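# Move the white-capped square bottle from fridge to workbench

## Task

Remove the square bottle with the white cap from the refrigerator (its left door is held open by a latch) and set it upright on the workbench, leaving every other item in the refrigerator undisturbed. The task fails if the robot topples or is left leaning.

## Robot and tools

Robot: an omnidirectional wheeled base with a column about 1.7 m high. A carriage rides up and down the column (lift_m) and holds two identical six-joint arms, each ending in a two-finger gripper. Arm bases sit roughly 0.57 m + lift_m above the floor, and some carriage parts hang about 0.15 m under them. A hand reaches up to 0.78 m from its shoulder but only about 0.38 m below its arm base. The hand is about 0.16 m long and 0.1 m wide (0.14 m when open); fingertips taper to about 0.005 m thick. Parked arm: joints 1-6 = 0, 0.05, 0.05, 1.45, 0, 0; with both parked the robot is about 0.85 m wide and 0.65 m long. Cameras: carriage_camera is fixed on the carriage, facing forward and tilted about 20 degrees down; left_wrist_camera and right_wrist_camera look out past each hand's fingertips.

Frames (metres): the base frame has its origin on the floor below the base centre, x forward, y left, z up. left_hand and right_hand are reported in it as the point midway between that hand's pads, plus quat_wxyz; the hand's z axis runs along the fingers and the fingers open along its y axis. base_odometry is in the odometry frame (the base frame where the scene began); it counts wheel rotation only, so slipping shows up as travel, and heading is in rad, left positive, -3.142 to 3.142.

move: one action per call. "base" holds exactly one key, each a relative offset from where the base last measured itself: translate_m (forward +, -2 to 2 m), strafe_m (left +, -2 to 2 m) or rotate_rad (counter-clockwise +, -6.3 to 6.3 rad). "joints" is a single object of absolute targets keyed by name, covering both arms and the lift: lift_m 0 to 1 m; for each side (left_/right_) joint1_rad -2.617 to 3.054 (yaw about vertical, 0 forward, + left), joint2_rad 0 to 3.141 (shoulder: 0 upper arm back and level, 1.57 vertical, 3.14 forward), joint3_rad 0 to 3.141 (elbow: 0 folded, 3.14 straight), joint4_rad -1.57 to 1.57 (wrist pitch, + raises fingertips), joint5_rad -1.57 to 1.57 (wrist yaw, + swings fingertips to the right), joint6_rad -2.094 to 2.094 (roll about the finger axis, + clockwise viewed from the forearm), gripper_m 0 to 0.093 (pad gap in m). Omitted joints keep their earlier target. "speeds" caps top speed for this action only: translate_m and strafe_m 0.02-0.5 m/s, rotate_rad 0.05-1.57 rad/s, lift_m 0.08-0.25 m/s (defaults are the maxima). "min_time_s" (0.1-8 s) sets the shortest duration for every arm and gripper motion; it gives straighter hand paths. "cameras" picks images: omitted, null or ["all"] gives all three, [] gives none. No action runs beyond 15 s; base drives end as time_out after 14 s. A call with no action just reports state and images. Unknown keys make a call invalid; out-of-range values get it refused. If a call is refused, or a stop starts or blocks it, any later move, wait or finished_scene in the same reply is skipped.

wait: seconds 0 to 10; nothing new is commanded. zoom_image: camera plus region [x0, y0, x1, y1] in pixels (origin top-left, images 672x504, region at most 504x504) of that camera's latest image. read_manual: section "licences" only; moves nothing. finished_scene: scene = the current scene number; irreversible, and the bottle must stay upright on the bench afterwards.

Result lines: "pictures" lists cameras in image order. "move" reads done or the worst status. base_status/joint_status per motion: done (base: wheels turned the full amount, slip possible), off_target (resting short, maybe still pushing), contact_stop or time_out (target dropped, holding in place), not_followed (an arm target was held back by the self-collision check; gripper still acts), limit_stop_at_motor_heat (resend the target later). on_its_own lists uncommanded behaviour; "held at" gives a target, not a reading. motor_effort is percent of max, + toward larger values, bracket = peak during the last action; lift effort dropping while lowering means a hand or load is resting on something. Joint torques are in joint order; joints 1-3 wrap at ±28 N m. Gripper reading under a firm grip is up to 0.005 m below the object's width; near 0.000-0.002 means closed on nothing. To release, command well above the reading. Hand readings may be off, usually the real hand is lower, and a 1 kg load can make a level hand sag 7-25 cm.

Cautions: the simulation keeps running while you think, holding the last command. Arms have no contact stop and keep pressing when blocked; base drives may stop late or not notice arms. If stuck against something, back off about 0.2 m along the way you came, or raise the lift. Never reverse under a table edge into the column. Tipping risk grows with a high carriage, outstretched or loaded arms, pushing/pulling and abrupt stops; only images reveal leaning. Keep the arms from hitting or pressing each other. Outstretched arms heat up (MOTOR HOT at 75 °C, OVER-TEMPERATURE FAULT at 100 °C drops that arm for 30-60 s), so park them while driving or planning. Avoid dropping the bottle, releasing it while moving, slamming, hard hits or shoving other fridge contents.

Each tool is called after "Emit:" as a command line: name --argument value for each argument, lists and objects as JSON in quotes; but a table of rows of numbers goes row by row, as --pt "numbers of a row", without its own name.

## Session

Emit:
move

Scene clock: 0.00 s.
Joint torques (N m): no reading
base_odometry: x=+0.000 y=+0.000 heading=+0.000
base_status: not commanded
joint_positions: lift_m=+0.300 left_joint1_rad=-0.009 left_joint2_rad=+0.041 left_joint3_rad=+0.063 left_joint4_rad=+1.426 left_joint5_rad=-0.048 left_joint6_rad=+0.016 left_gripper_m=+0.09396 right_joint1_rad=-0.005 right_joint2_rad=+0.049 right_joint3_rad=+0.049 right_joint4_rad=+1.428 right_joint5_rad=-0.037 right_joint6_rad=+0.004 right_gripper_m=+0.09396
joint_status: not commanded
motor_effort: lift_m=+24 drive_wheels=+0
left_hand: x=+0.2631 y=+0.3097 z=+1.2857 quat_wxyz=(+0.998, -0.023, +0.062, +0.005) (m; base frame)
right_hand: x=+0.2693 y=-0.2956 z=+1.2820 quat_wxyz=(+0.997, -0.018, +0.072, +0.000) (m; base frame)
pictures: carriage_camera, left_wrist_camera, right_wrist_camera

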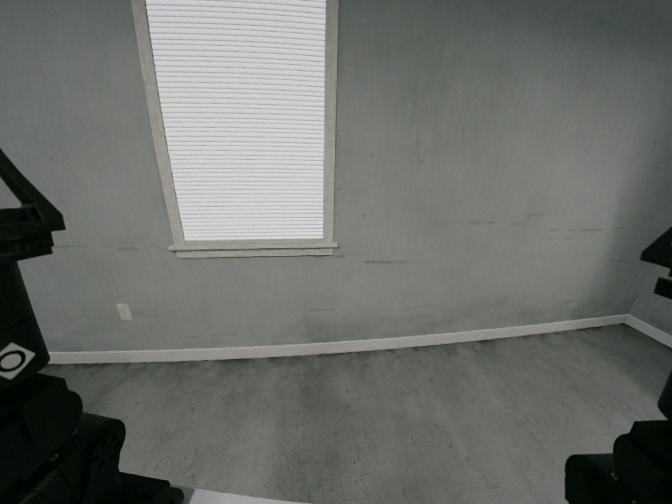

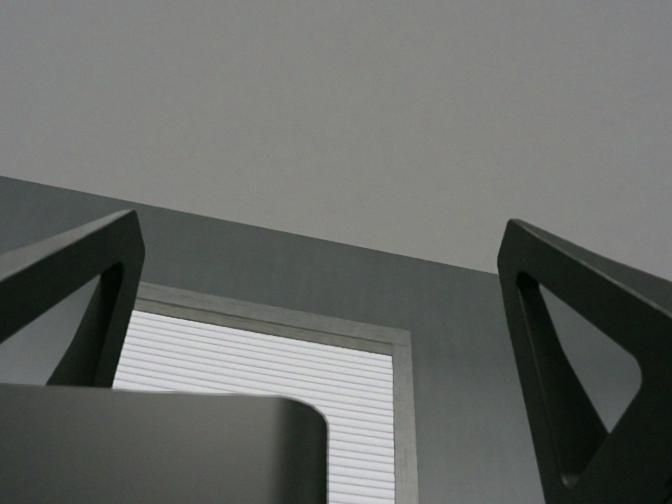

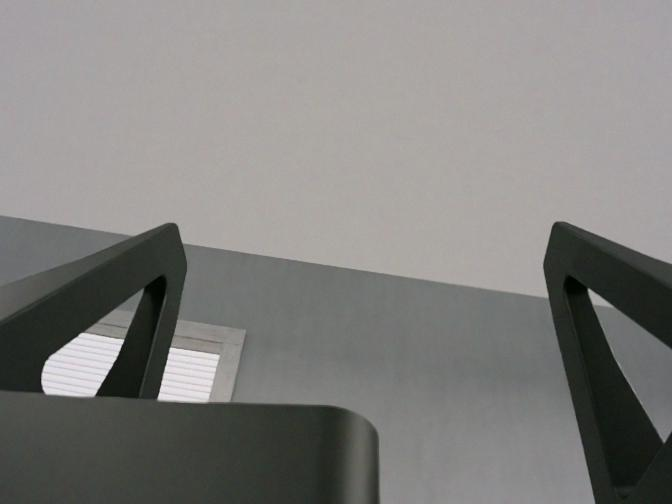

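Emit:
move --base '{"rotate_rad": 1.4}' --cameras '["carriage_camera"]'

Emit:
move --base '{"rotate_rad": 1.4}' --cameras '["carriage_camera"]'

Emit:
move --base '{"rotate_rad": 1.4}' --cameras '["carriage_camera"]'

Scene clock: 11.57 s.
Joint torques (N m): left_arm=[0.29 3.86 4.81 -0.08 0 0.01] | right_arm=[0.08 3.15 6.15 -0.15 0.01 -0.15]
move: done
base_odometry: x=+0.000 y=+0.000 heading=+1.400
base_status: done
joint_positions: lift_m=+0.300 left_joint1_rad=-0.009 left_joint2_rad=+0.041 left_joint3_rad=+0.063 left_joint4_rad=+1.425 left_joint5_rad=-0.048 left_joint6_rad=+0.016 left_gripper_m=+0.09397 right_joint1_rad=-0.005 right_joint2_rad=+0.049 right_joint3_rad=+0.049 right_joint4_rad=+1.426 right_joint5_rad=-0.037 right_joint6_rad=+0.004 right_gripper_m=+0.09397
joint_status: not commanded
motor_effort: lift_m=+24(24) drive_wheels=+5(12)
left_hand: x=+0.2633 y=+0.3097 z=+1.2857 quat_wxyz=(+0.998, -0.023, +0.062, +0.005) (m; base frame)
right_hand: x=+0.2700 y=-0.2956 z=+1.2819 quat_wxyz=(+0.997, -0.018, +0.073, +0.000) (m; base frame)
pictures: carriage_camera

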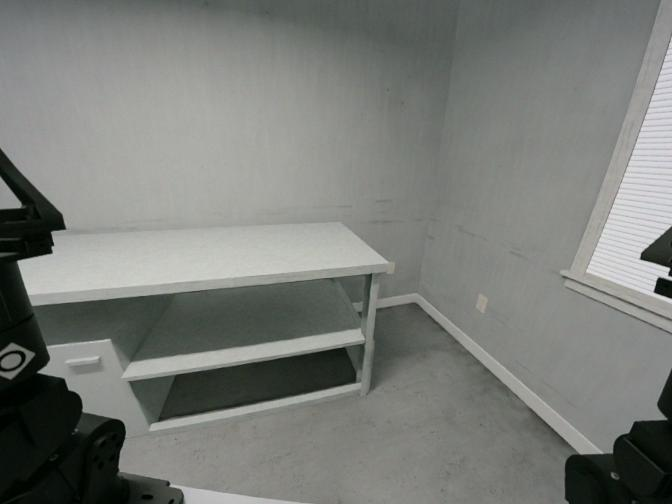

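Scene clock: 14.50 s.
Joint torques (N m): left_arm=[0.35 3.89 4.83 -0.08 0 0.01] | right_arm=[0.05 3.15 6.16 -0.13 0.01 -0.15]
move: done
base_odometry: x=+0.000 y=+0.000 heading=+2.800
base_status: done
joint_positions: lift_m=+0.300 left_joint1_rad=-0.009 left_joint2_rad=+0.041 left_joint3_rad=+0.063 left_joint4_rad=+1.424 left_joint5_rad=-0.048 left_joint6_rad=+0.016 left_gripper_m=+0.09397 right_joint1_rad=-0.005 right_joint2_rad=+0.049 right_joint3_rad=+0.049 right_joint4_rad=+1.424 right_joint5_rad=-0.037 right_joint6_rad=+0.004 right_gripper_m=+0.09397
joint_status: not commanded
motor_effort: lift_m=+24(24) drive_wheels=+4(13)
left_hand: x=+0.2634 y=+0.3097 z=+1.2857 quat_wxyz=(+0.998, -0.023, +0.063, +0.005) (m; base frame)
right_hand: x=+0.2703 y=-0.2956 z=+1.2818 quat_wxyz=(+0.997, -0.018, +0.074, +0.001) (m; base frame)
pictures: carriage_camera

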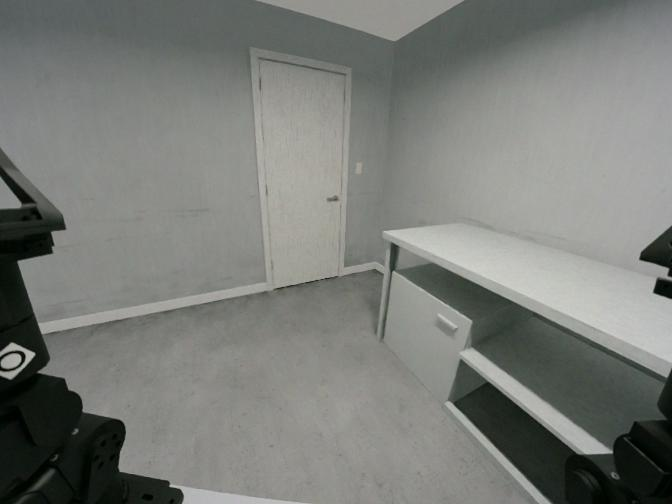

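Scene clock: 17.43 s.
Joint torques (N m): left_arm=[0.35 3.88 4.81 -0.08 0 0.01] | right_arm=[0.05 3.18 6.16 -0.12 0.01 -0.16]
move: done
base_odometry: x=+0.000 y=+0.000 heading=-2.084
base_status: done
joint_positions: lift_m=+0.300 left_joint1_rad=-0.009 left_joint2_rad=+0.041 left_joint3_rad=+0.063 left_joint4_rad=+1.424 left_joint5_rad=-0.048 left_joint6_rad=+0.016 left_gripper_m=+0.09398 right_joint1_rad=-0.005 right_joint2_rad=+0.049 right_joint3_rad=+0.049 right_joint4_rad=+1.424 right_joint5_rad=-0.037 right_joint6_rad=+0.004 right_gripper_m=+0.09398
joint_status: not commanded
motor_effort: lift_m=+24(24) drive_wheels=+5(14)
left_hand: x=+0.2635 y=+0.3097 z=+1.2857 quat_wxyz=(+0.998, -0.023, +0.063, +0.005) (m; base frame)
right_hand: x=+0.2704 y=-0.2956 z=+1.2818 quat_wxyz=(+0.997, -0.018, +0.074, +0.001) (m; base frame)
pictures: carriage_camera

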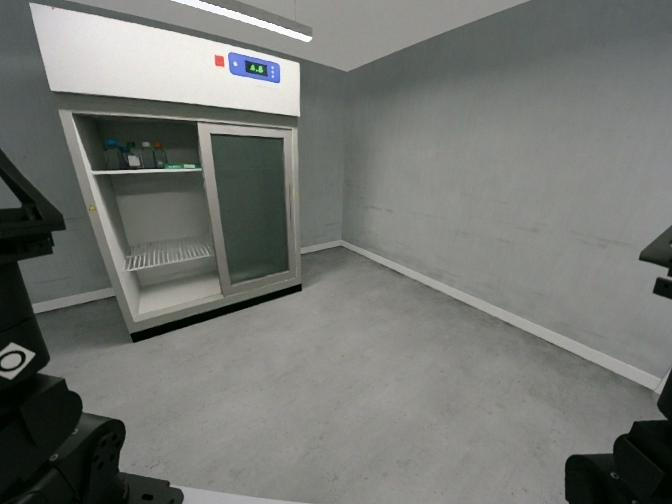

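Emit:
zoom_image --camera "carriage_camera" --region '[60, 90, 230, 220]'

Scaled by 2.965 from the camera's 672x504 image, which has a finer 960x720 frame.

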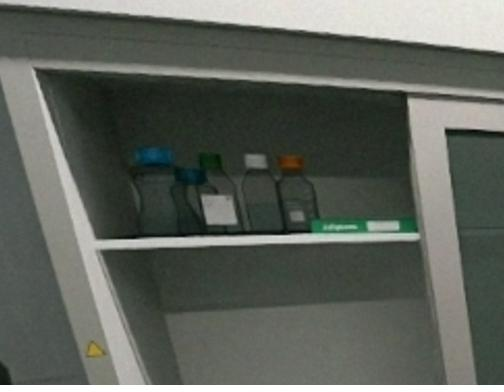

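Emit:
move --base '{"rotate_rad": 0.681}' --joints '{"lift_m": 0.5}' --cameras '[]'

Emit:
move --base '{"translate_m": 0.9}' --cameras '["carriage_camera"]'

Scene clock: 107.80 s.
Joint torques (N m): left_arm=[0.34 3.88 4.79 -0.06 0 0] | right_arm=[-0.01 3.18 6.17 -0.14 0.01 -0.15]
move: done
base_odometry: x=+0.000 y=+0.000 heading=-1.403
base_status: done
joint_positions: lift_m=+0.500 left_joint1_rad=-0.009 left_joint2_rad=+0.041 left_joint3_rad=+0.063 left_joint4_rad=+1.424 left_joint5_rad=-0.048 left_joint6_rad=+0.016 left_gripper_m=+0.09398 right_joint1_rad=-0.005 right_joint2_rad=+0.049 right_joint3_rad=+0.049 right_joint4_rad=+1.425 right_joint5_rad=-0.037 right_joint6_rad=+0.004 right_gripper_m=+0.09398
joint_status: all done
motor_effort: lift_m=+26(32) drive_wheels=+5(13)
left_hand: x=+0.2635 y=+0.3097 z=+1.4855 quat_wxyz=(+0.998, -0.023, +0.063, +0.005) (m; base frame)
right_hand: x=+0.2702 y=-0.2956 z=+1.4817 quat_wxyz=(+0.997, -0.018, +0.073, +0.000) (m; base frame)
pictures: none
No camera images: "cameras" was empty.

Scene clock: 111.87 s.
Joint torques (N m): left_arm=[0.32 3.84 4.82 -0.04 0 0] | right_arm=[0.05 3.25 6.15 -0.15 0 -0.15]
move: done
base_odometry: x=+0.151 y=-0.887 heading=-1.403
base_status: done
joint_positions: lift_m=+0.500 left_joint1_rad=-0.009 left_joint2_rad=+0.041 left_joint3_rad=+0.063 left_joint4_rad=+1.423 left_joint5_rad=-0.048 left_joint6_rad=+0.016 left_gripper_m=+0.09398 right_joint1_rad=-0.005 right_joint2_rad=+0.049 right_joint3_rad=+0.049 right_joint4_rad=+1.425 right_joint5_rad=-0.037 right_joint6_rad=+0.004 right_gripper_m=+0.09398
joint_status: not commanded
motor_effort: lift_m=+26(26) drive_wheels=-6(18)
left_hand: x=+0.2638 y=+0.3097 z=+1.4855 quat_wxyz=(+0.998, -0.023, +0.063, +0.005) (m; base frame)
right_hand: x=+0.2701 y=-0.2956 z=+1.4817 quat_wxyz=(+0.997, -0.018, +0.073, +0.000) (m; base frame)
pictures: carriage_camera
camera_calibration:
carriage_camera: T_world_to_cam=[[0.0454457, -0.998547, 0.0289474, -0.0450972], [-0.353787, -0.0431872, -0.934329, 1.41557], [0.934221, 0.03222, -0.355235, 0.407626], [0, 0, 0, 1]] pos_world=[0.122044, 0.00296896, 1.46871]

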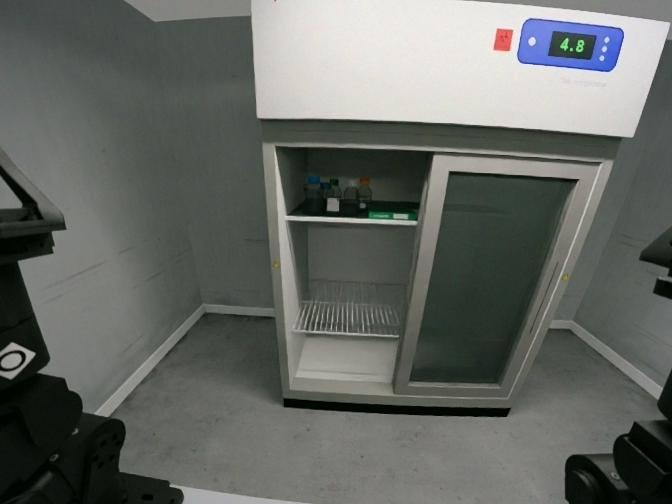

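Emit:
zoom_image --camera "carriage_camera" --region '[255, 130, 455, 280]'

Scaled by 2.520 from the camera's 672x504 image, which has a finer 960x720 frame.

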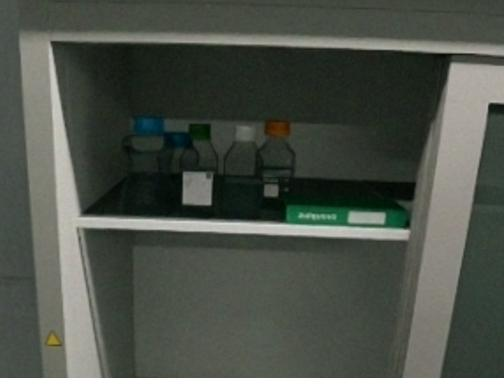

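Emit:
move --base '{"translate_m": 0.5}' --cameras '["carriage_camera"]' --speeds '{"translate_m": 0.3}'

Emit:
zoom_image --camera "carriage_camera" --region '[180, 80, 520, 335]'

Scene clock: 152.23 s.
Joint torques (N m): left_arm=[0.35 3.89 4.86 -0.06 0 0.01] | right_arm=[0.06 3.12 6.17 -0.14 0 -0.15]
move: done
base_odometry: x=+0.235 y=-1.380 heading=-1.402
base_status: done
joint_positions: lift_m=+0.500 left_joint1_rad=-0.009 left_joint2_rad=+0.041 left_joint3_rad=+0.063 left_joint4_rad=+1.424 left_joint5_rad=-0.048 left_joint6_rad=+0.016 left_gripper_m=+0.09398 right_joint1_rad=-0.005 right_joint2_rad=+0.049 right_joint3_rad=+0.049 right_joint4_rad=+1.426 right_joint5_rad=-0.037 right_joint6_rad=+0.004 right_gripper_m=+0.09398
joint_status: not commanded
motor_effort: lift_m=+26(26) drive_wheels=-6(17)
left_hand: x=+0.2636 y=+0.3097 z=+1.4855 quat_wxyz=(+0.998, -0.023, +0.063, +0.005) (m; base frame)
right_hand: x=+0.2700 y=-0.2956 z=+1.4817 quat_wxyz=(+0.997, -0.018, +0.073, +0.000) (m; base frame)
pictures: carriage_camera
camera_calibration:
carriage_camera: T_world_to_cam=[[0.0454457, -0.998547, 0.0289474, -0.0450972], [-0.353787, -0.0431872, -0.934329, 1.41557], [0.934221, 0.03222, -0.355235, 0.407626], [0, 0, 0, 1]] pos_world=[0.122044, 0.00296896, 1.46871]

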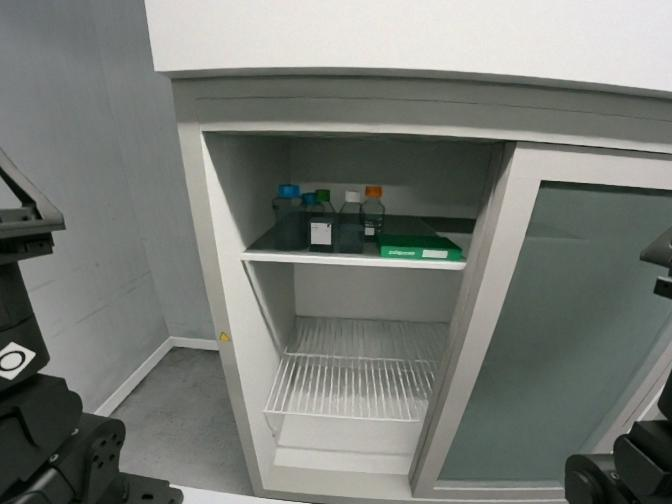

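Scaled by 1.482 from the camera's 672x504 image, which has a finer 960x720 frame.

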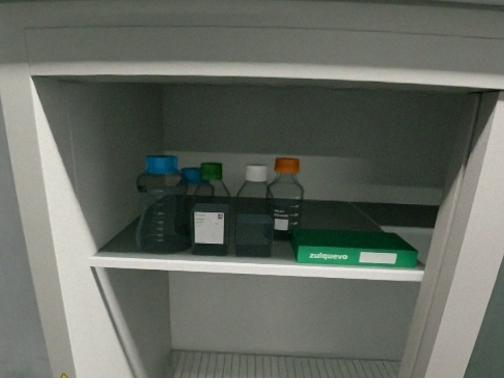

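Emit:
zoom_image --camera "carriage_camera" --region '[240, 160, 480, 280]'

Scaled by 2.100 from the camera's 672x504 image, which has a finer 960x720 frame.

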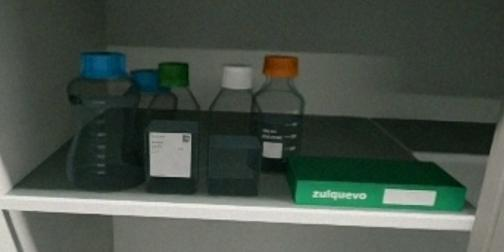

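Emit:
move --base '{"strafe_m": -0.32}' --joints '{"left_joint1_rad": 0, "left_joint2_rad": 0.836, "left_joint3_rad": 0.413, "left_joint4_rad": 0.4235, "left_joint5_rad": 0, "left_joint6_rad": 0, "left_gripper_m": 0.093}' --speeds '{"strafe_m": 0.2}' --min_time_s 2 --cameras '["carriage_camera", "left_wrist_camera"]'

Scene clock: 226.20 s.
Joint torques (N m): left_arm=[1.01 -1.24 8.81 2.2 0.05 -0.1] | right_arm=[0.17 3.14 6.16 -0.15 0 -0.15]
move: done
base_odometry: x=-0.080 y=-1.434 heading=-1.402
base_status: done
joint_positions: lift_m=+0.500 left_joint1_rad=-0.008 left_joint2_rad=+0.832 left_joint3_rad=+0.380 left_joint4_rad=+0.430 left_joint5_rad=-0.008 left_joint6_rad=+0.009 left_gripper_m=+0.09315 right_joint1_rad=-0.005 right_joint2_rad=+0.049 right_joint3_rad=+0.049 right_joint4_rad=+1.426 right_joint5_rad=-0.037 right_joint6_rad=+0.004 right_gripper_m=+0.09398
joint_status: all done
motor_effort: lift_m=+26(26) drive_wheels=+0(13)
left_hand: x=+0.5675 y=+0.3005 z=+1.3022 quat_wxyz=(+0.699, +0.003, +0.715, +0.003) (m; base frame)
right_hand: x=+0.2700 y=-0.2956 z=+1.4817 quat_wxyz=(+0.997, -0.018, +0.073, +0.000) (m; base frame)
pictures: carriage_camera, left_wrist_camera
camera_calibration:
carriage_camera: T_world_to_cam=[[0.0454457, -0.998547, 0.0289474, -0.0450972], [-0.353787, -0.0431872, -0.934329, 1.41557], [0.934221, 0.03222, -0.355235, 0.407626], [0, 0, 0, 1]] pos_world=[0.122044, 0.00296896, 1.46871]
left_wrist_camera: T_world_to_cam=[[0.00593875, -0.999729, 0.0225171, 0.266422], [-0.624312, -0.0212967, -0.780885, 1.37692], [0.781153, -0.0094202, -0.624269, 0.495794], [0, 0, 0, 1]] pos_world=[0.470757, 0.300344, 1.37873]

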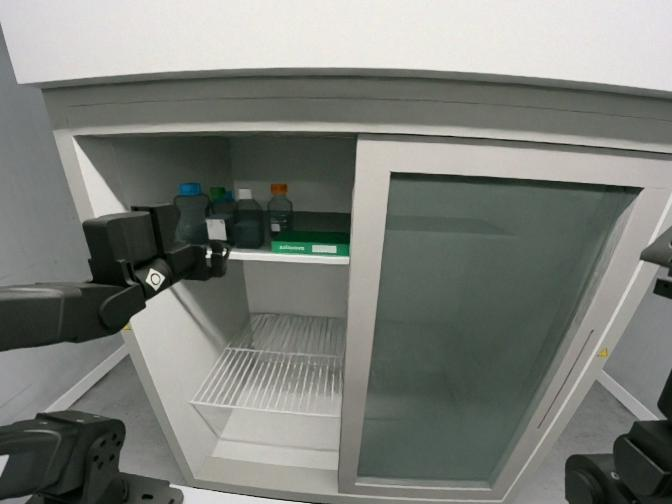

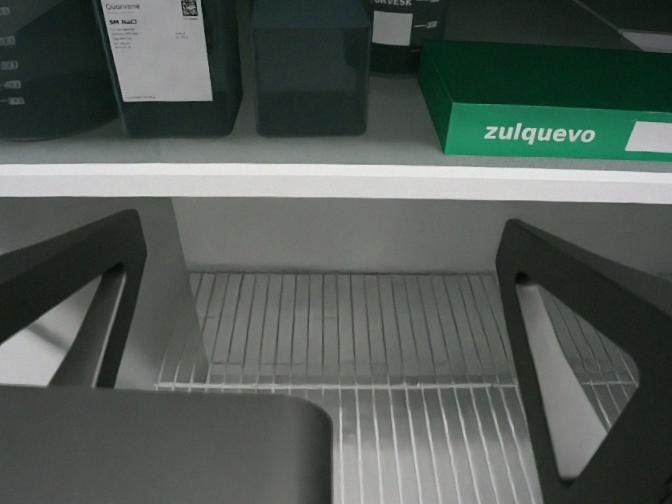

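Emit:
move --joints '{"lift_m": 0.6}' --cameras '["carriage_camera", "left_wrist_camera"]'

Emit:
zoom_image --camera "left_wrist_camera" --region '[100, 0, 520, 250]'

Emit:
zoom_image --camera "carriage_camera" --region '[120, 120, 380, 315]'

Scene clock: 281.17 s.
Joint torques (N m): left_arm=[0.9 -1.46 7.87 2.26 0.05 -0.09] | right_arm=[0.08 3.17 6.16 -0.15 0 -0.15]
move: done
base_odometry: x=-0.080 y=-1.434 heading=-1.402
base_status: not commanded
joint_positions: lift_m=+0.600 left_joint1_rad=-0.006 left_joint2_rad=+0.834 left_joint3_rad=+0.393 left_joint4_rad=+0.425 left_joint5_rad=-0.008 left_joint6_rad=+0.008 left_gripper_m=+0.09315 right_joint1_rad=-0.005 right_joint2_rad=+0.049 right_joint3_rad=+0.049 right_joint4_rad=+1.426 right_joint5_rad=-0.037 right_joint6_rad=+0.004 right_gripper_m=+0.09398
joint_status: all done
motor_effort: lift_m=+26(31) drive_wheels=-2(3)
left_hand: x=+0.5684 y=+0.3010 z=+1.4069 quat_wxyz=(+0.701, +0.002, +0.713, +0.004) (m; base frame)
right_hand: x=+0.2700 y=-0.2956 z=+1.5817 quat_wxyz=(+0.997, -0.018, +0.073, +0.000) (m; base frame)
pictures: carriage_camera, left_wrist_camera
camera_calibration:
carriage_camera: T_world_to_cam=[[0.0454457, -0.998547, 0.0289474, -0.0479921], [-0.353787, -0.0431872, -0.934329, 1.509], [0.934221, 0.03222, -0.355235, 0.443152], [0, 0, 0, 1]] pos_world=[0.122044, 0.00296896, 1.56872]
left_wrist_camera: T_world_to_cam=[[0.00733592, -0.999691, 0.0237507, 0.262023], [-0.6192, -0.0231913, -0.784891, 1.46258], [0.785199, -0.00894851, -0.619178, 0.550774], [0, 0, 0, 1]] pos_world=[0.471239, 0.300789, 1.48277]

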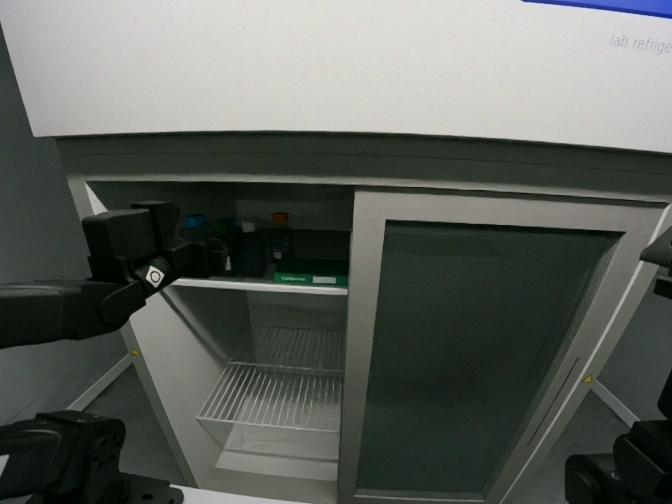

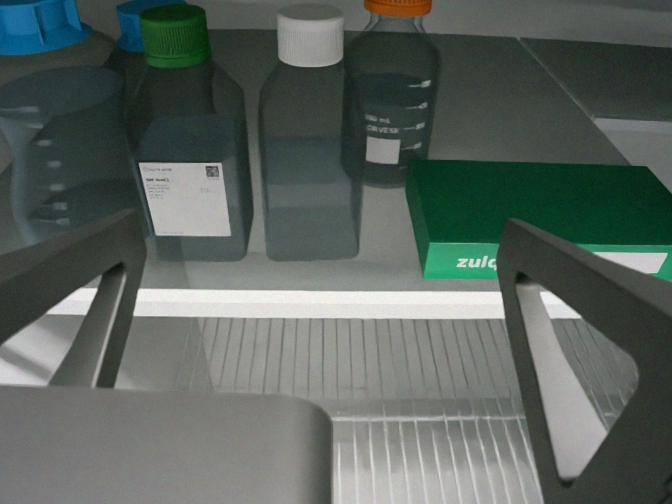

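Scaled by 1.200 from the camera's 672x504 image, which has a finer 960x720 frame.

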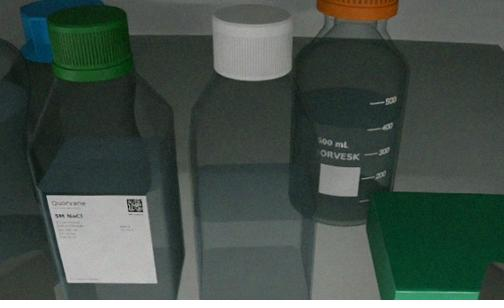

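Scaled by 1.938 from the camera's 672x504 image, which has a finer 960x720 frame.

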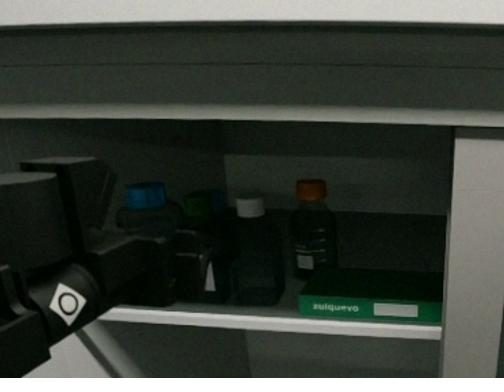

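Emit:
move --base '{"strafe_m": 0.017}' --joints '{"lift_m": 0.58, "left_joint1_rad": 0, "left_joint2_rad": 1.345, "left_joint3_rad": 0.425, "left_joint4_rad": 1.13, "left_joint5_rad": 0, "left_joint6_rad": 0, "left_gripper_m": 0.066}' --min_time_s 2 --cameras '["carriage_camera", "left_wrist_camera"]'

Emit:
zoom_image --camera "left_wrist_camera" --region '[100, 0, 520, 250]'

Scene clock: 385.40 s.
Joint torques (N m): left_arm=[0.92 -4.01 7.61 2.36 0.04 -0.08] | right_arm=[0.13 3.17 6.16 -0.15 0 -0.15]
move: done
base_odometry: x=-0.063 y=-1.431 heading=-1.401
base_status: done
joint_positions: lift_m=+0.580 left_joint1_rad=-0.006 left_joint2_rad=+1.338 left_joint3_rad=+0.394 left_joint4_rad=+1.114 left_joint5_rad=-0.007 left_joint6_rad=+0.008 left_gripper_m=+0.06615 right_joint1_rad=-0.006 right_joint2_rad=+0.049 right_joint3_rad=+0.049 right_joint4_rad=+1.426 right_joint5_rad=-0.037 right_joint6_rad=+0.004 right_gripper_m=+0.09398
joint_status: all done
motor_effort: lift_m=+21(22) drive_wheels=-1(8)
left_hand: x=+0.6266 y=+0.3004 z=+1.3812 quat_wxyz=(+0.764, +0.002, +0.645, +0.003) (m; base frame)
right_hand: x=+0.2699 y=-0.2956 z=+1.5623 quat_wxyz=(+0.997, -0.018, +0.073, +0.000) (m; base frame)
pictures: carriage_camera, left_wrist_camera
camera_calibration:
carriage_camera: T_world_to_cam=[[0.0454457, -0.998547, 0.0289474, -0.0474285], [-0.353787, -0.0431872, -0.934329, 1.49081], [0.934221, 0.03222, -0.355235, 0.436236], [0, 0, 0, 1]] pos_world=[0.122044, 0.00296896, 1.54925]
left_wrist_camera: T_world_to_cam=[[0.00159432, -0.999669, 0.0256882, 0.26255], [-0.463936, -0.0234958, -0.885557, 1.52028], [0.885867, -0.0105058, -0.46382, 0.212018], [0, 0, 0, 1]] pos_world=[0.517075, 0.30041, 1.43789]

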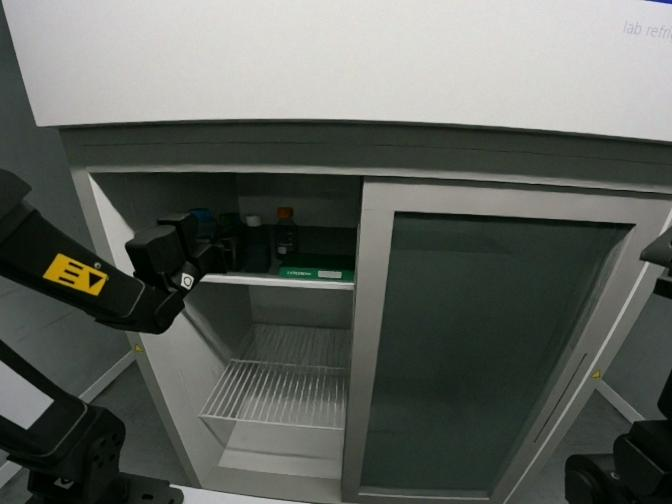

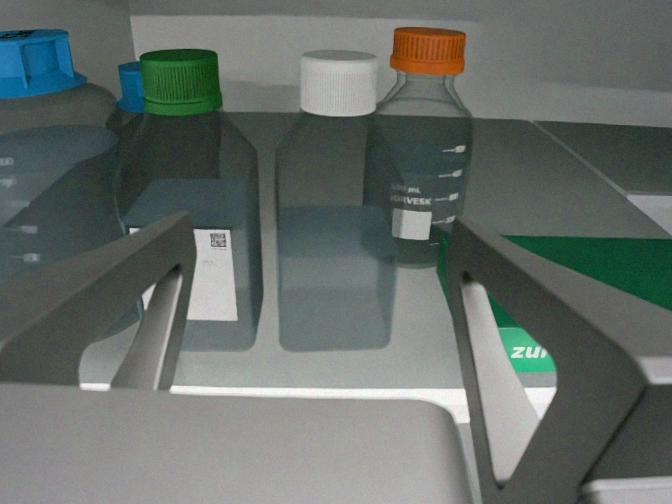

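Scaled by 1.200 from the camera's 672x504 image, which has a finer 960x720 frame.

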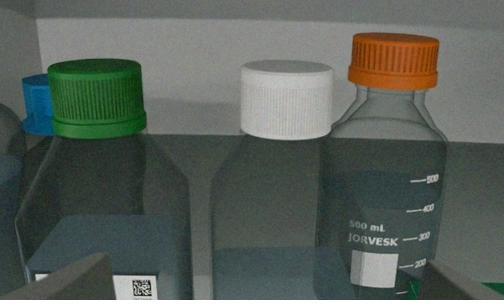

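Emit:
move --base '{"strafe_m": -0.006}' --joints '{"lift_m": 0.588}' --cameras '[]'

Emit:
move --base '{"translate_m": 0.1}' --speeds '{"translate_m": 0.1}' --cameras '["left_wrist_camera"]'

Scene clock: 416.47 s.
Joint torques (N m): left_arm=[0.75 -4.37 6.99 2.26 0.02 -0.08] | right_arm=[0.08 3.12 6.15 -0.17 0.01 -0.15]
move: done
base_odometry: x=-0.069 y=-1.433 heading=-1.401
base_status: done
joint_positions: lift_m=+0.588 left_joint1_rad=-0.005 left_joint2_rad=+1.342 left_joint3_rad=+0.401 left_joint4_rad=+1.123 left_joint5_rad=-0.005 left_joint6_rad=+0.008 left_gripper_m=+0.06615 right_joint1_rad=-0.005 right_joint2_rad=+0.049 right_joint3_rad=+0.049 right_joint4_rad=+1.426 right_joint5_rad=-0.037 right_joint6_rad=+0.004 right_gripper_m=+0.09398
joint_status: all done
motor_effort: lift_m=+26(31) drive_wheels=-2(11)
left_hand: x=+0.6276 y=+0.3006 z=+1.3927 quat_wxyz=(+0.769, +0.002, +0.640, +0.003) (m; base frame)
right_hand: x=+0.2699 y=-0.2956 z=+1.5697 quat_wxyz=(+0.997, -0.018, +0.073, +0.000) (m; base frame)
pictures: none
No camera images: "cameras" was empty.

Scene clock: 418.23 s.
Joint torques (N m): left_arm=[0.76 -4.3 7.01 2.25 0.01 -0.09] | right_arm=[0.06 3.14 6.13 -0.16 0.01 -0.15]
move: done
base_odometry: x=-0.052 y=-1.531 heading=-1.402
base_status: done
joint_positions: lift_m=+0.588 left_joint1_rad=-0.005 left_joint2_rad=+1.342 left_joint3_rad=+0.401 left_joint4_rad=+1.123 left_joint5_rad=-0.005 left_joint6_rad=+0.008 left_gripper_m=+0.06615 right_joint1_rad=-0.005 right_joint2_rad=+0.049 right_joint3_rad=+0.049 right_joint4_rad=+1.426 right_joint5_rad=-0.037 right_joint6_rad=+0.004 right_gripper_m=+0.09398
joint_status: not commanded
motor_effort: lift_m=+26(26) drive_wheels=+1(8)
left_hand: x=+0.6276 y=+0.3006 z=+1.3928 quat_wxyz=(+0.769, +0.002, +0.640, +0.003) (m; base frame)
right_hand: x=+0.2699 y=-0.2956 z=+1.5697 quat_wxyz=(+0.997, -0.018, +0.073, +0.000) (m; base frame)
pictures: left_wrist_camera
camera_calibration:
left_wrist_camera: T_world_to_cam=[[0.000535755, -0.999678, 0.0253747, 0.263556], [-0.452426, -0.0228715, -0.891508, 1.5319], [0.891802, -0.0110025, -0.452293, 0.196873], [0, 0, 0, 1]] pos_world=[0.517359, 0.300674, 1.44806]

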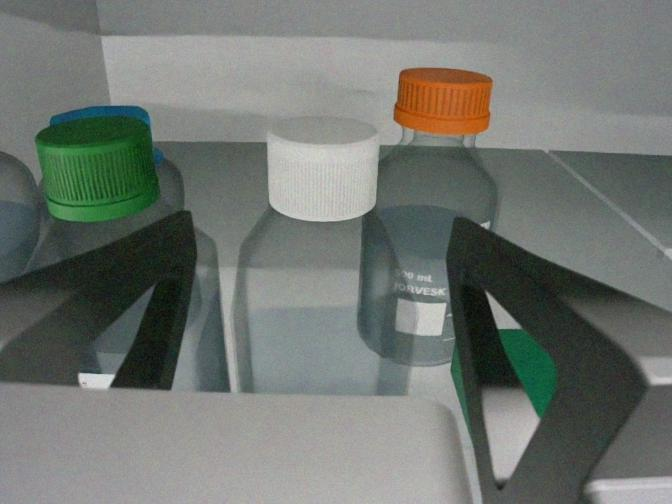

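Emit:
move --base '{"translate_m": 0.06}' --speeds '{"translate_m": 0.06}' --cameras '["left_wrist_camera", "carriage_camera"]'

Scene clock: 450.97 s.
Joint torques (N m): left_arm=[0.76 -4.3 7.01 2.24 0.02 -0.08] | right_arm=[0.05 3.17 6.15 -0.16 0 -0.16]
move: done
base_odometry: x=-0.043 y=-1.590 heading=-1.402
base_status: done
joint_positions: lift_m=+0.588 left_joint1_rad=-0.005 left_joint2_rad=+1.342 left_joint3_rad=+0.401 left_joint4_rad=+1.123 left_joint5_rad=-0.005 left_joint6_rad=+0.008 left_gripper_m=+0.06615 right_joint1_rad=-0.005 right_joint2_rad=+0.049 right_joint3_rad=+0.049 right_joint4_rad=+1.427 right_joint5_rad=-0.037 right_joint6_rad=+0.004 right_gripper_m=+0.09398
joint_status: not commanded
motor_effort: lift_m=+26(26) drive_wheels=-4(10)
left_hand: x=+0.6276 y=+0.3006 z=+1.3928 quat_wxyz=(+0.769, +0.002, +0.640, +0.003) (m; base frame)
right_hand: x=+0.2697 y=-0.2956 z=+1.5697 quat_wxyz=(+0.997, -0.018, +0.072, +0.000) (m; base frame)
pictures: carriage_camera, left_wrist_camera
camera_calibration:
carriage_camera: T_world_to_cam=[[0.0454457, -0.998547, 0.0289474, -0.0476438], [-0.353787, -0.0431872, -0.934329, 1.49776], [0.934221, 0.03222, -0.355235, 0.438878], [0, 0, 0, 1]] pos_world=[0.122044, 0.00296896, 1.55669]
left_wrist_camera: T_world_to_cam=[[0.000535755, -0.999678, 0.0253747, 0.263556], [-0.452426, -0.0228715, -0.891508, 1.5319], [0.891802, -0.0110025, -0.452293, 0.196873], [0, 0, 0, 1]] pos_world=[0.517359, 0.300674, 1.44806]

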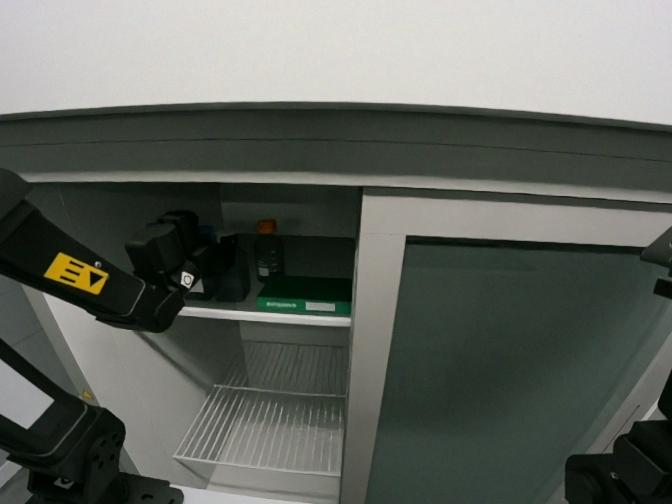

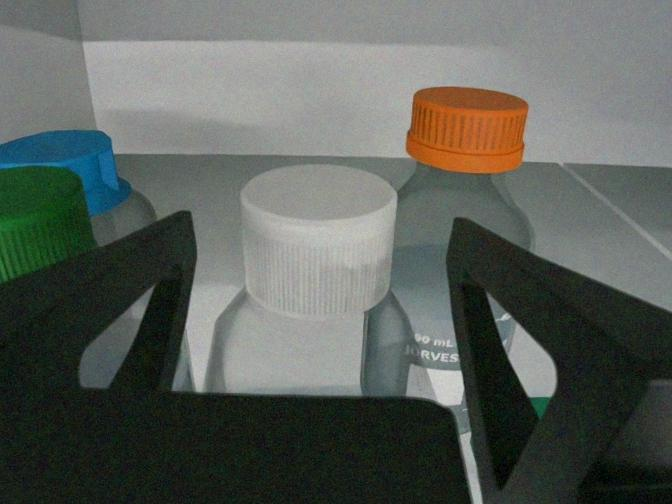

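Emit:
move --base '{"translate_m": 0.02}' --speeds '{"translate_m": 0.05}' --cameras '["left_wrist_camera"]'

Emit:
move --joints '{"left_gripper_m": 0.048}' --min_time_s 1.5 --cameras '["left_wrist_camera"]'

Scene clock: 470.00 s.
Joint torques (N m): left_arm=[0.77 -4.31 7.02 2.25 0.02 -0.09] | right_arm=[0.03 3.11 6.16 -0.16 0.01 -0.16]
move: done
base_odometry: x=-0.039 y=-1.610 heading=-1.403
base_status: done
joint_positions: lift_m=+0.588 left_joint1_rad=-0.005 left_joint2_rad=+1.342 left_joint3_rad=+0.401 left_joint4_rad=+1.124 left_joint5_rad=-0.005 left_joint6_rad=+0.008 left_gripper_m=+0.06615 right_joint1_rad=-0.005 right_joint2_rad=+0.049 right_joint3_rad=+0.049 right_joint4_rad=+1.426 right_joint5_rad=-0.037 right_joint6_rad=+0.004 right_gripper_m=+0.09398
joint_status: not commanded
motor_effort: lift_m=+26(26) drive_wheels=-4(10)
left_hand: x=+0.6276 y=+0.3006 z=+1.3929 quat_wxyz=(+0.769, +0.002, +0.640, +0.003) (m; base frame)
right_hand: x=+0.2698 y=-0.2956 z=+1.5697 quat_wxyz=(+0.997, -0.018, +0.073, +0.000) (m; base frame)
pictures: left_wrist_camera
camera_calibration:
left_wrist_camera: T_world_to_cam=[[0.000526075, -0.999678, 0.0253768, 0.263557], [-0.452086, -0.0228732, -0.891681, 1.532], [0.891974, -0.0110034, -0.451953, 0.196348], [0, 0, 0, 1]] pos_world=[0.517321, 0.300675, 1.44811]

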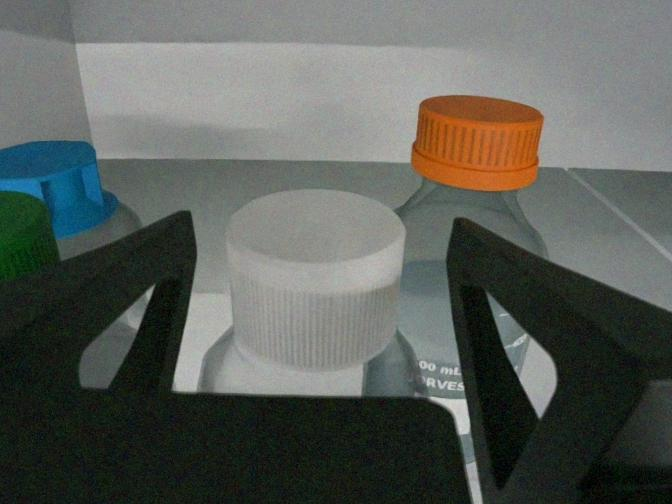

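Scene clock: 471.80 s.
Joint torques (N m): left_arm=[0.77 -4.31 7.04 2.24 0.02 -0.08] | right_arm=[0.05 3.17 6.16 -0.15 0.01 -0.16]
move: done
base_odometry: x=-0.039 y=-1.610 heading=-1.403
base_status: not commanded
joint_positions: lift_m=+0.588 left_joint1_rad=-0.005 left_joint2_rad=+1.342 left_joint3_rad=+0.401 left_joint4_rad=+1.124 left_joint5_rad=-0.005 left_joint6_rad=+0.008 left_gripper_m=+0.04814 right_joint1_rad=-0.005 right_joint2_rad=+0.049 right_joint3_rad=+0.049 right_joint4_rad=+1.426 right_joint5_rad=-0.037 right_joint6_rad=+0.004 right_gripper_m=+0.09398
joint_status: all done
motor_effort: lift_m=+26(26) drive_wheels=-3(6)
left_hand: x=+0.6276 y=+0.3006 z=+1.3929 quat_wxyz=(+0.769, +0.002, +0.640, +0.003) (m; base frame)
right_hand: x=+0.2698 y=-0.2956 z=+1.5697 quat_wxyz=(+0.997, -0.018, +0.073, +0.000) (m; base frame)
pictures: left_wrist_camera
camera_calibration:
left_wrist_camera: T_world_to_cam=[[0.000526075, -0.999678, 0.0253768, 0.263557], [-0.452086, -0.0228732, -0.891681, 1.532], [0.891974, -0.0110034, -0.451953, 0.196348], [0, 0, 0, 1]] pos_world=[0.517321, 0.300675, 1.44811]

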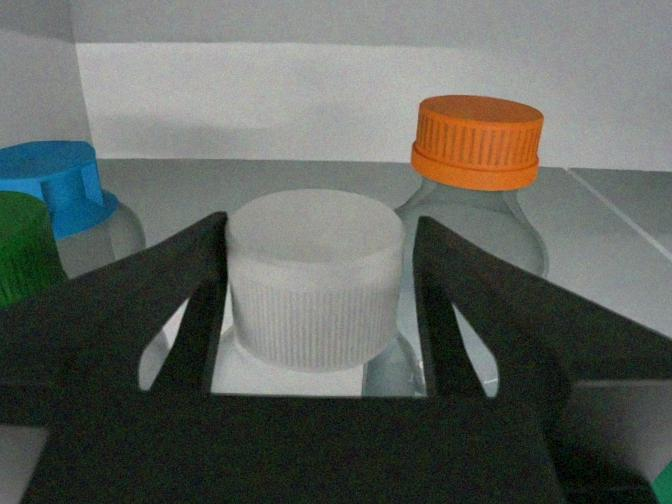

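Emit:
move --joints '{"left_gripper_m": 0.036}' --min_time_s 2 --cameras '["left_wrist_camera"]'

Scene clock: 485.57 s.
Joint torques (N m): left_arm=[0.54 -4.31 7.02 2.23 0.02 -0.08] | right_arm=[0.05 3.17 6.17 -0.15 0 -0.15]
move: off_target
base_odometry: x=-0.039 y=-1.610 heading=-1.403
base_status: not commanded
joint_positions: lift_m=+0.588 left_joint1_rad=-0.002 left_joint2_rad=+1.342 left_joint3_rad=+0.401 left_joint4_rad=+1.124 left_joint5_rad=-0.005 left_joint6_rad=+0.008 left_gripper_m=+0.04131 right_joint1_rad=-0.005 right_joint2_rad=+0.049 right_joint3_rad=+0.049 right_joint4_rad=+1.426 right_joint5_rad=-0.037 right_joint6_rad=+0.004 right_gripper_m=+0.09398
joint_status: left_gripper_m off_target (ended at +0.04133, target +0.03600)
motor_effort: lift_m=+26(26) drive_wheels=-2(6)
left_hand: x=+0.6276 y=+0.3017 z=+1.3929 quat_wxyz=(+0.769, +0.001, +0.640, +0.004) (m; base frame)
right_hand: x=+0.2698 y=-0.2956 z=+1.5697 quat_wxyz=(+0.997, -0.018, +0.073, +0.000) (m; base frame)
pictures: left_wrist_camera
camera_calibration:
left_wrist_camera: T_world_to_cam=[[0.00357053, -0.99967, 0.0254461, 0.262667], [-0.452015, -0.0243118, -0.891679, 1.53241], [0.892003, -0.00831826, -0.451952, 0.19553], [0, 0, 0, 1]] pos_world=[0.517322, 0.301462, 1.44811]

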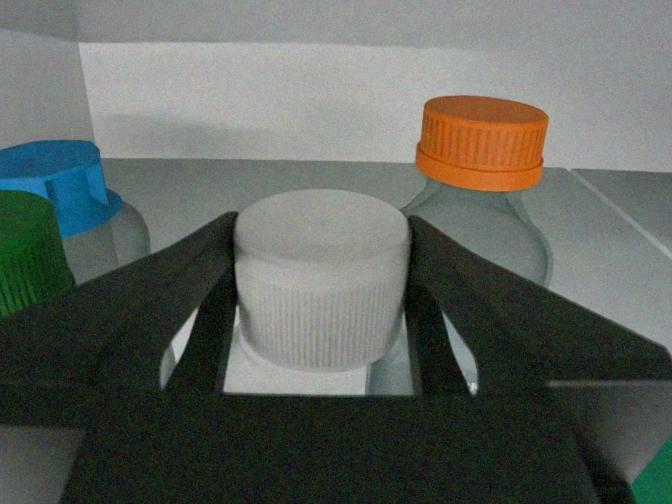

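Emit:
move --joints '{"lift_m": 0.613}' --speeds '{"lift_m": 0.08}' --cameras '["left_wrist_camera"]'

Scene clock: 518.90 s.
Joint torques (N m): left_arm=[0.53 -5.65 7.17 3.04 0.02 -0.07] | right_arm=[0.05 3.17 6.12 -0.16 0.01 -0.15]
move: done
base_odometry: x=-0.039 y=-1.610 heading=-1.403
base_status: not commanded
joint_positions: lift_m=+0.613 left_joint1_rad=-0.002 left_joint2_rad=+1.356 left_joint3_rad=+0.401 left_joint4_rad=+1.059 left_joint5_rad=-0.005 left_joint6_rad=+0.008 left_gripper_m=+0.04131 right_joint1_rad=-0.005 right_joint2_rad=+0.049 right_joint3_rad=+0.049 right_joint4_rad=+1.426 right_joint5_rad=-0.037 right_joint6_rad=+0.004 right_gripper_m=+0.09398
joint_status: all done
motor_effort: lift_m=+26(31) drive_wheels=-1(5)
left_hand: x=+0.6317 y=+0.3017 z=+1.3970 quat_wxyz=(+0.743, +0.001, +0.669, +0.004) (m; base frame)
right_hand: x=+0.2698 y=-0.2956 z=+1.5947 quat_wxyz=(+0.997, -0.018, +0.073, +0.000) (m; base frame)
pictures: left_wrist_camera
camera_calibration:
left_wrist_camera: T_world_to_cam=[[0.00550079, -0.999665, 0.025294, 0.261531], [-0.520294, -0.0244621, -0.853637, 1.52792], [0.85397, -0.00846464, -0.520254, 0.313216], [0, 0, 0, 1]] pos_world=[0.52605, 0.301471, 1.46062]

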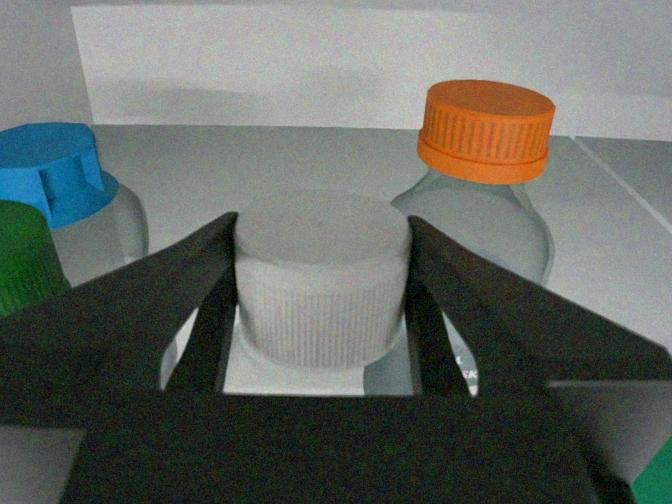

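Emit:
move --joints '{"lift_m": 0.625, "left_joint4_rad": 1.2}' --speeds '{"lift_m": 0.08}' --min_time_s 0.5 --cameras '["left_wrist_camera", "carriage_camera"]'

Emit:
zoom_image --camera "carriage_camera" --region '[100, 150, 400, 350]'

Scene clock: 536.83 s.
Joint torques (N m): left_arm=[0.53 -6.06 6.99 3.52 0.02 -0.08] | right_arm=[0.06 3.14 6.19 -0.15 0.01 -0.15]
move: off_target
base_odometry: x=-0.039 y=-1.610 heading=-1.403
base_status: not commanded
joint_positions: lift_m=+0.625 left_joint1_rad=-0.002 left_joint2_rad=+1.361 left_joint3_rad=+0.401 left_joint4_rad=+1.087 left_joint5_rad=-0.005 left_joint6_rad=+0.007 left_gripper_m=+0.04131 right_joint1_rad=-0.005 right_joint2_rad=+0.049 right_joint3_rad=+0.049 right_joint4_rad=+1.426 right_joint5_rad=-0.037 right_joint6_rad=+0.004 right_gripper_m=+0.09398
joint_status: left_joint4_rad off_target (ended at +1.087, target +1.200); the others done
motor_effort: lift_m=+26(32) drive_wheels=-3(4)
left_hand: x=+0.6314 y=+0.3017 z=+1.4140 quat_wxyz=(+0.751, +0.001, +0.661, +0.004) (m; base frame)
right_hand: x=+0.2698 y=-0.2956 z=+1.6067 quat_wxyz=(+0.997, -0.018, +0.073, +0.000) (m; base frame)
pictures: carriage_camera, left_wrist_camera
camera_calibration:
carriage_camera: T_world_to_cam=[[0.0454457, -0.998547, 0.0289474, -0.048715], [-0.353787, -0.0431872, -0.934329, 1.53234], [0.934221, 0.03222, -0.355235, 0.452023], [0, 0, 0, 1]] pos_world=[0.122044, 0.00296896, 1.59369]
left_wrist_camera: T_world_to_cam=[[0.00487129, -0.999654, 0.0258427, 0.260722], [-0.500621, -0.0248092, -0.865311, 1.5465], [0.865653, -0.00872221, -0.500569, 0.287122], [0, 0, 0, 1]] pos_world=[0.524391, 0.301503, 1.47519]

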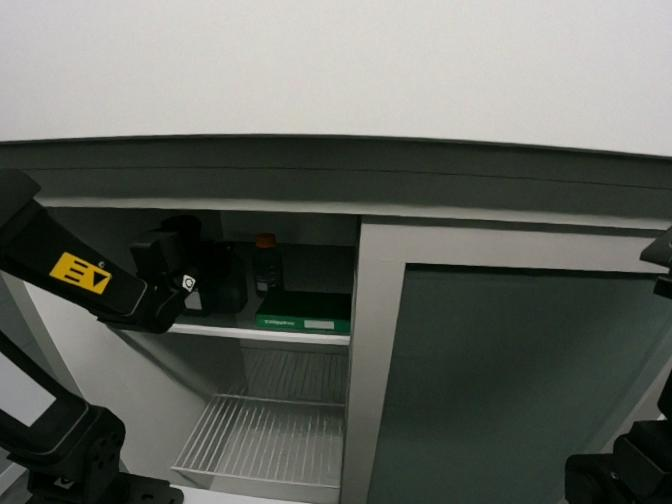

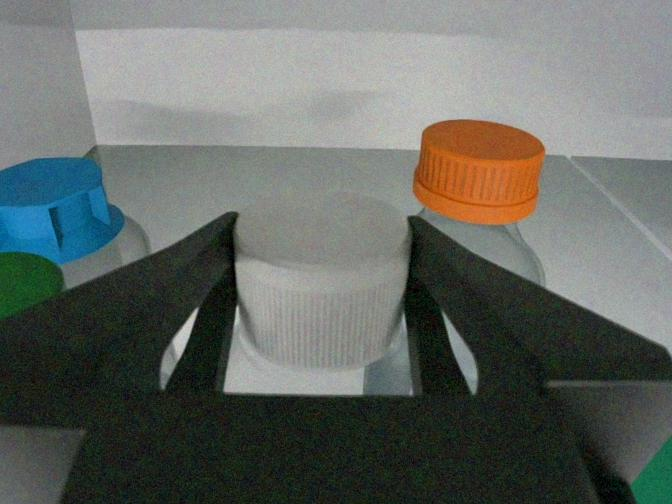

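Scaled by 1.680 from the camera's 672x504 image, which has a finer 960x720 frame.

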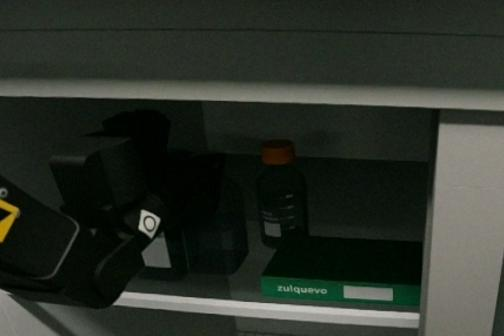

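Emit:
move --joints '{"lift_m": 0.606, "left_joint4_rad": 1.27}' --speeds '{"lift_m": 0.08}' --min_time_s 0.5 --cameras '["left_wrist_camera", "carriage_camera"]'

Emit:
zoom_image --camera "carriage_camera" --region '[100, 150, 350, 350]'

Scene clock: 580.23 s.
Joint torques (N m): left_arm=[0.55 -6.16 6.83 3.49 0.02 -0.07] | right_arm=[0.06 3.15 6.17 -0.16 0.01 -0.15]
move: off_target
base_odometry: x=-0.039 y=-1.610 heading=-1.403
base_status: not commanded
joint_positions: lift_m=+0.606 left_joint1_rad=-0.002 left_joint2_rad=+1.362 left_joint3_rad=+0.401 left_joint4_rad=+1.155 left_joint5_rad=-0.005 left_joint6_rad=+0.007 left_gripper_m=+0.04131 right_joint1_rad=-0.005 right_joint2_rad=+0.049 right_joint3_rad=+0.049 right_joint4_rad=+1.426 right_joint5_rad=-0.037 right_joint6_rad=+0.004 right_gripper_m=+0.09398
joint_status: left_joint4_rad off_target (ended at +1.155, target +1.270); the others done
motor_effort: lift_m=+22(22) drive_wheels=+3(5)
left_hand: x=+0.6290 y=+0.3017 z=+1.4112 quat_wxyz=(+0.772, +0.001, +0.635, +0.004) (m; base frame)
right_hand: x=+0.2698 y=-0.2956 z=+1.5882 quat_wxyz=(+0.997, -0.018, +0.073, +0.000) (m; base frame)
pictures: carriage_camera, left_wrist_camera
camera_calibration:
carriage_camera: T_world_to_cam=[[0.0454457, -0.998547, 0.0289474, -0.0481792], [-0.353787, -0.0431872, -0.934329, 1.51504], [0.934221, 0.03222, -0.355235, 0.445448], [0, 0, 0, 1]] pos_world=[0.122044, 0.00296896, 1.57518]
left_wrist_camera: T_world_to_cam=[[0.00315157, -0.99965, 0.0262552, 0.261308], [-0.442466, -0.0249393, -0.896438, 1.55029], [0.89678, -0.00879183, -0.44239, 0.18618], [0, 0, 0, 1]] pos_world=[0.518166, 0.301517, 1.46524]

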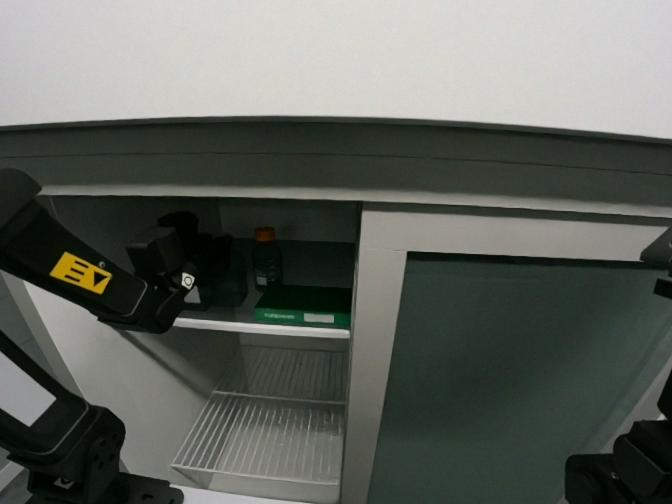

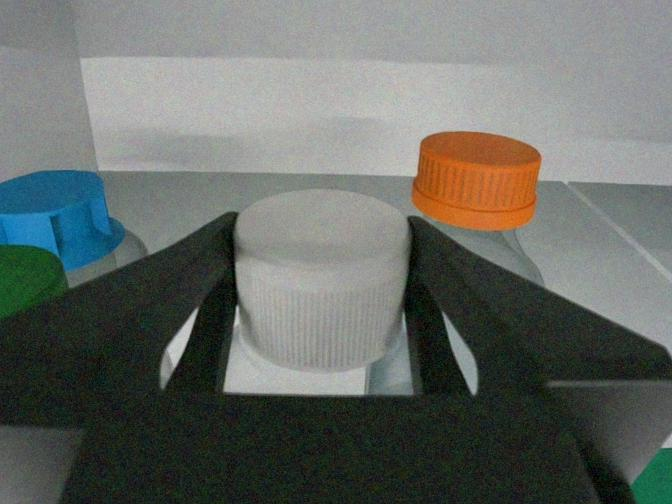

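Scaled by 2.016 from the camera's 672x504 image, which has a finer 960x720 frame.

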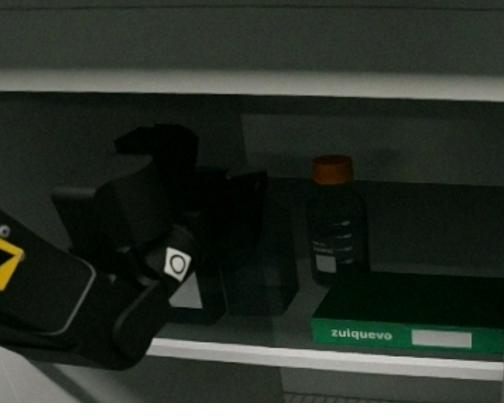

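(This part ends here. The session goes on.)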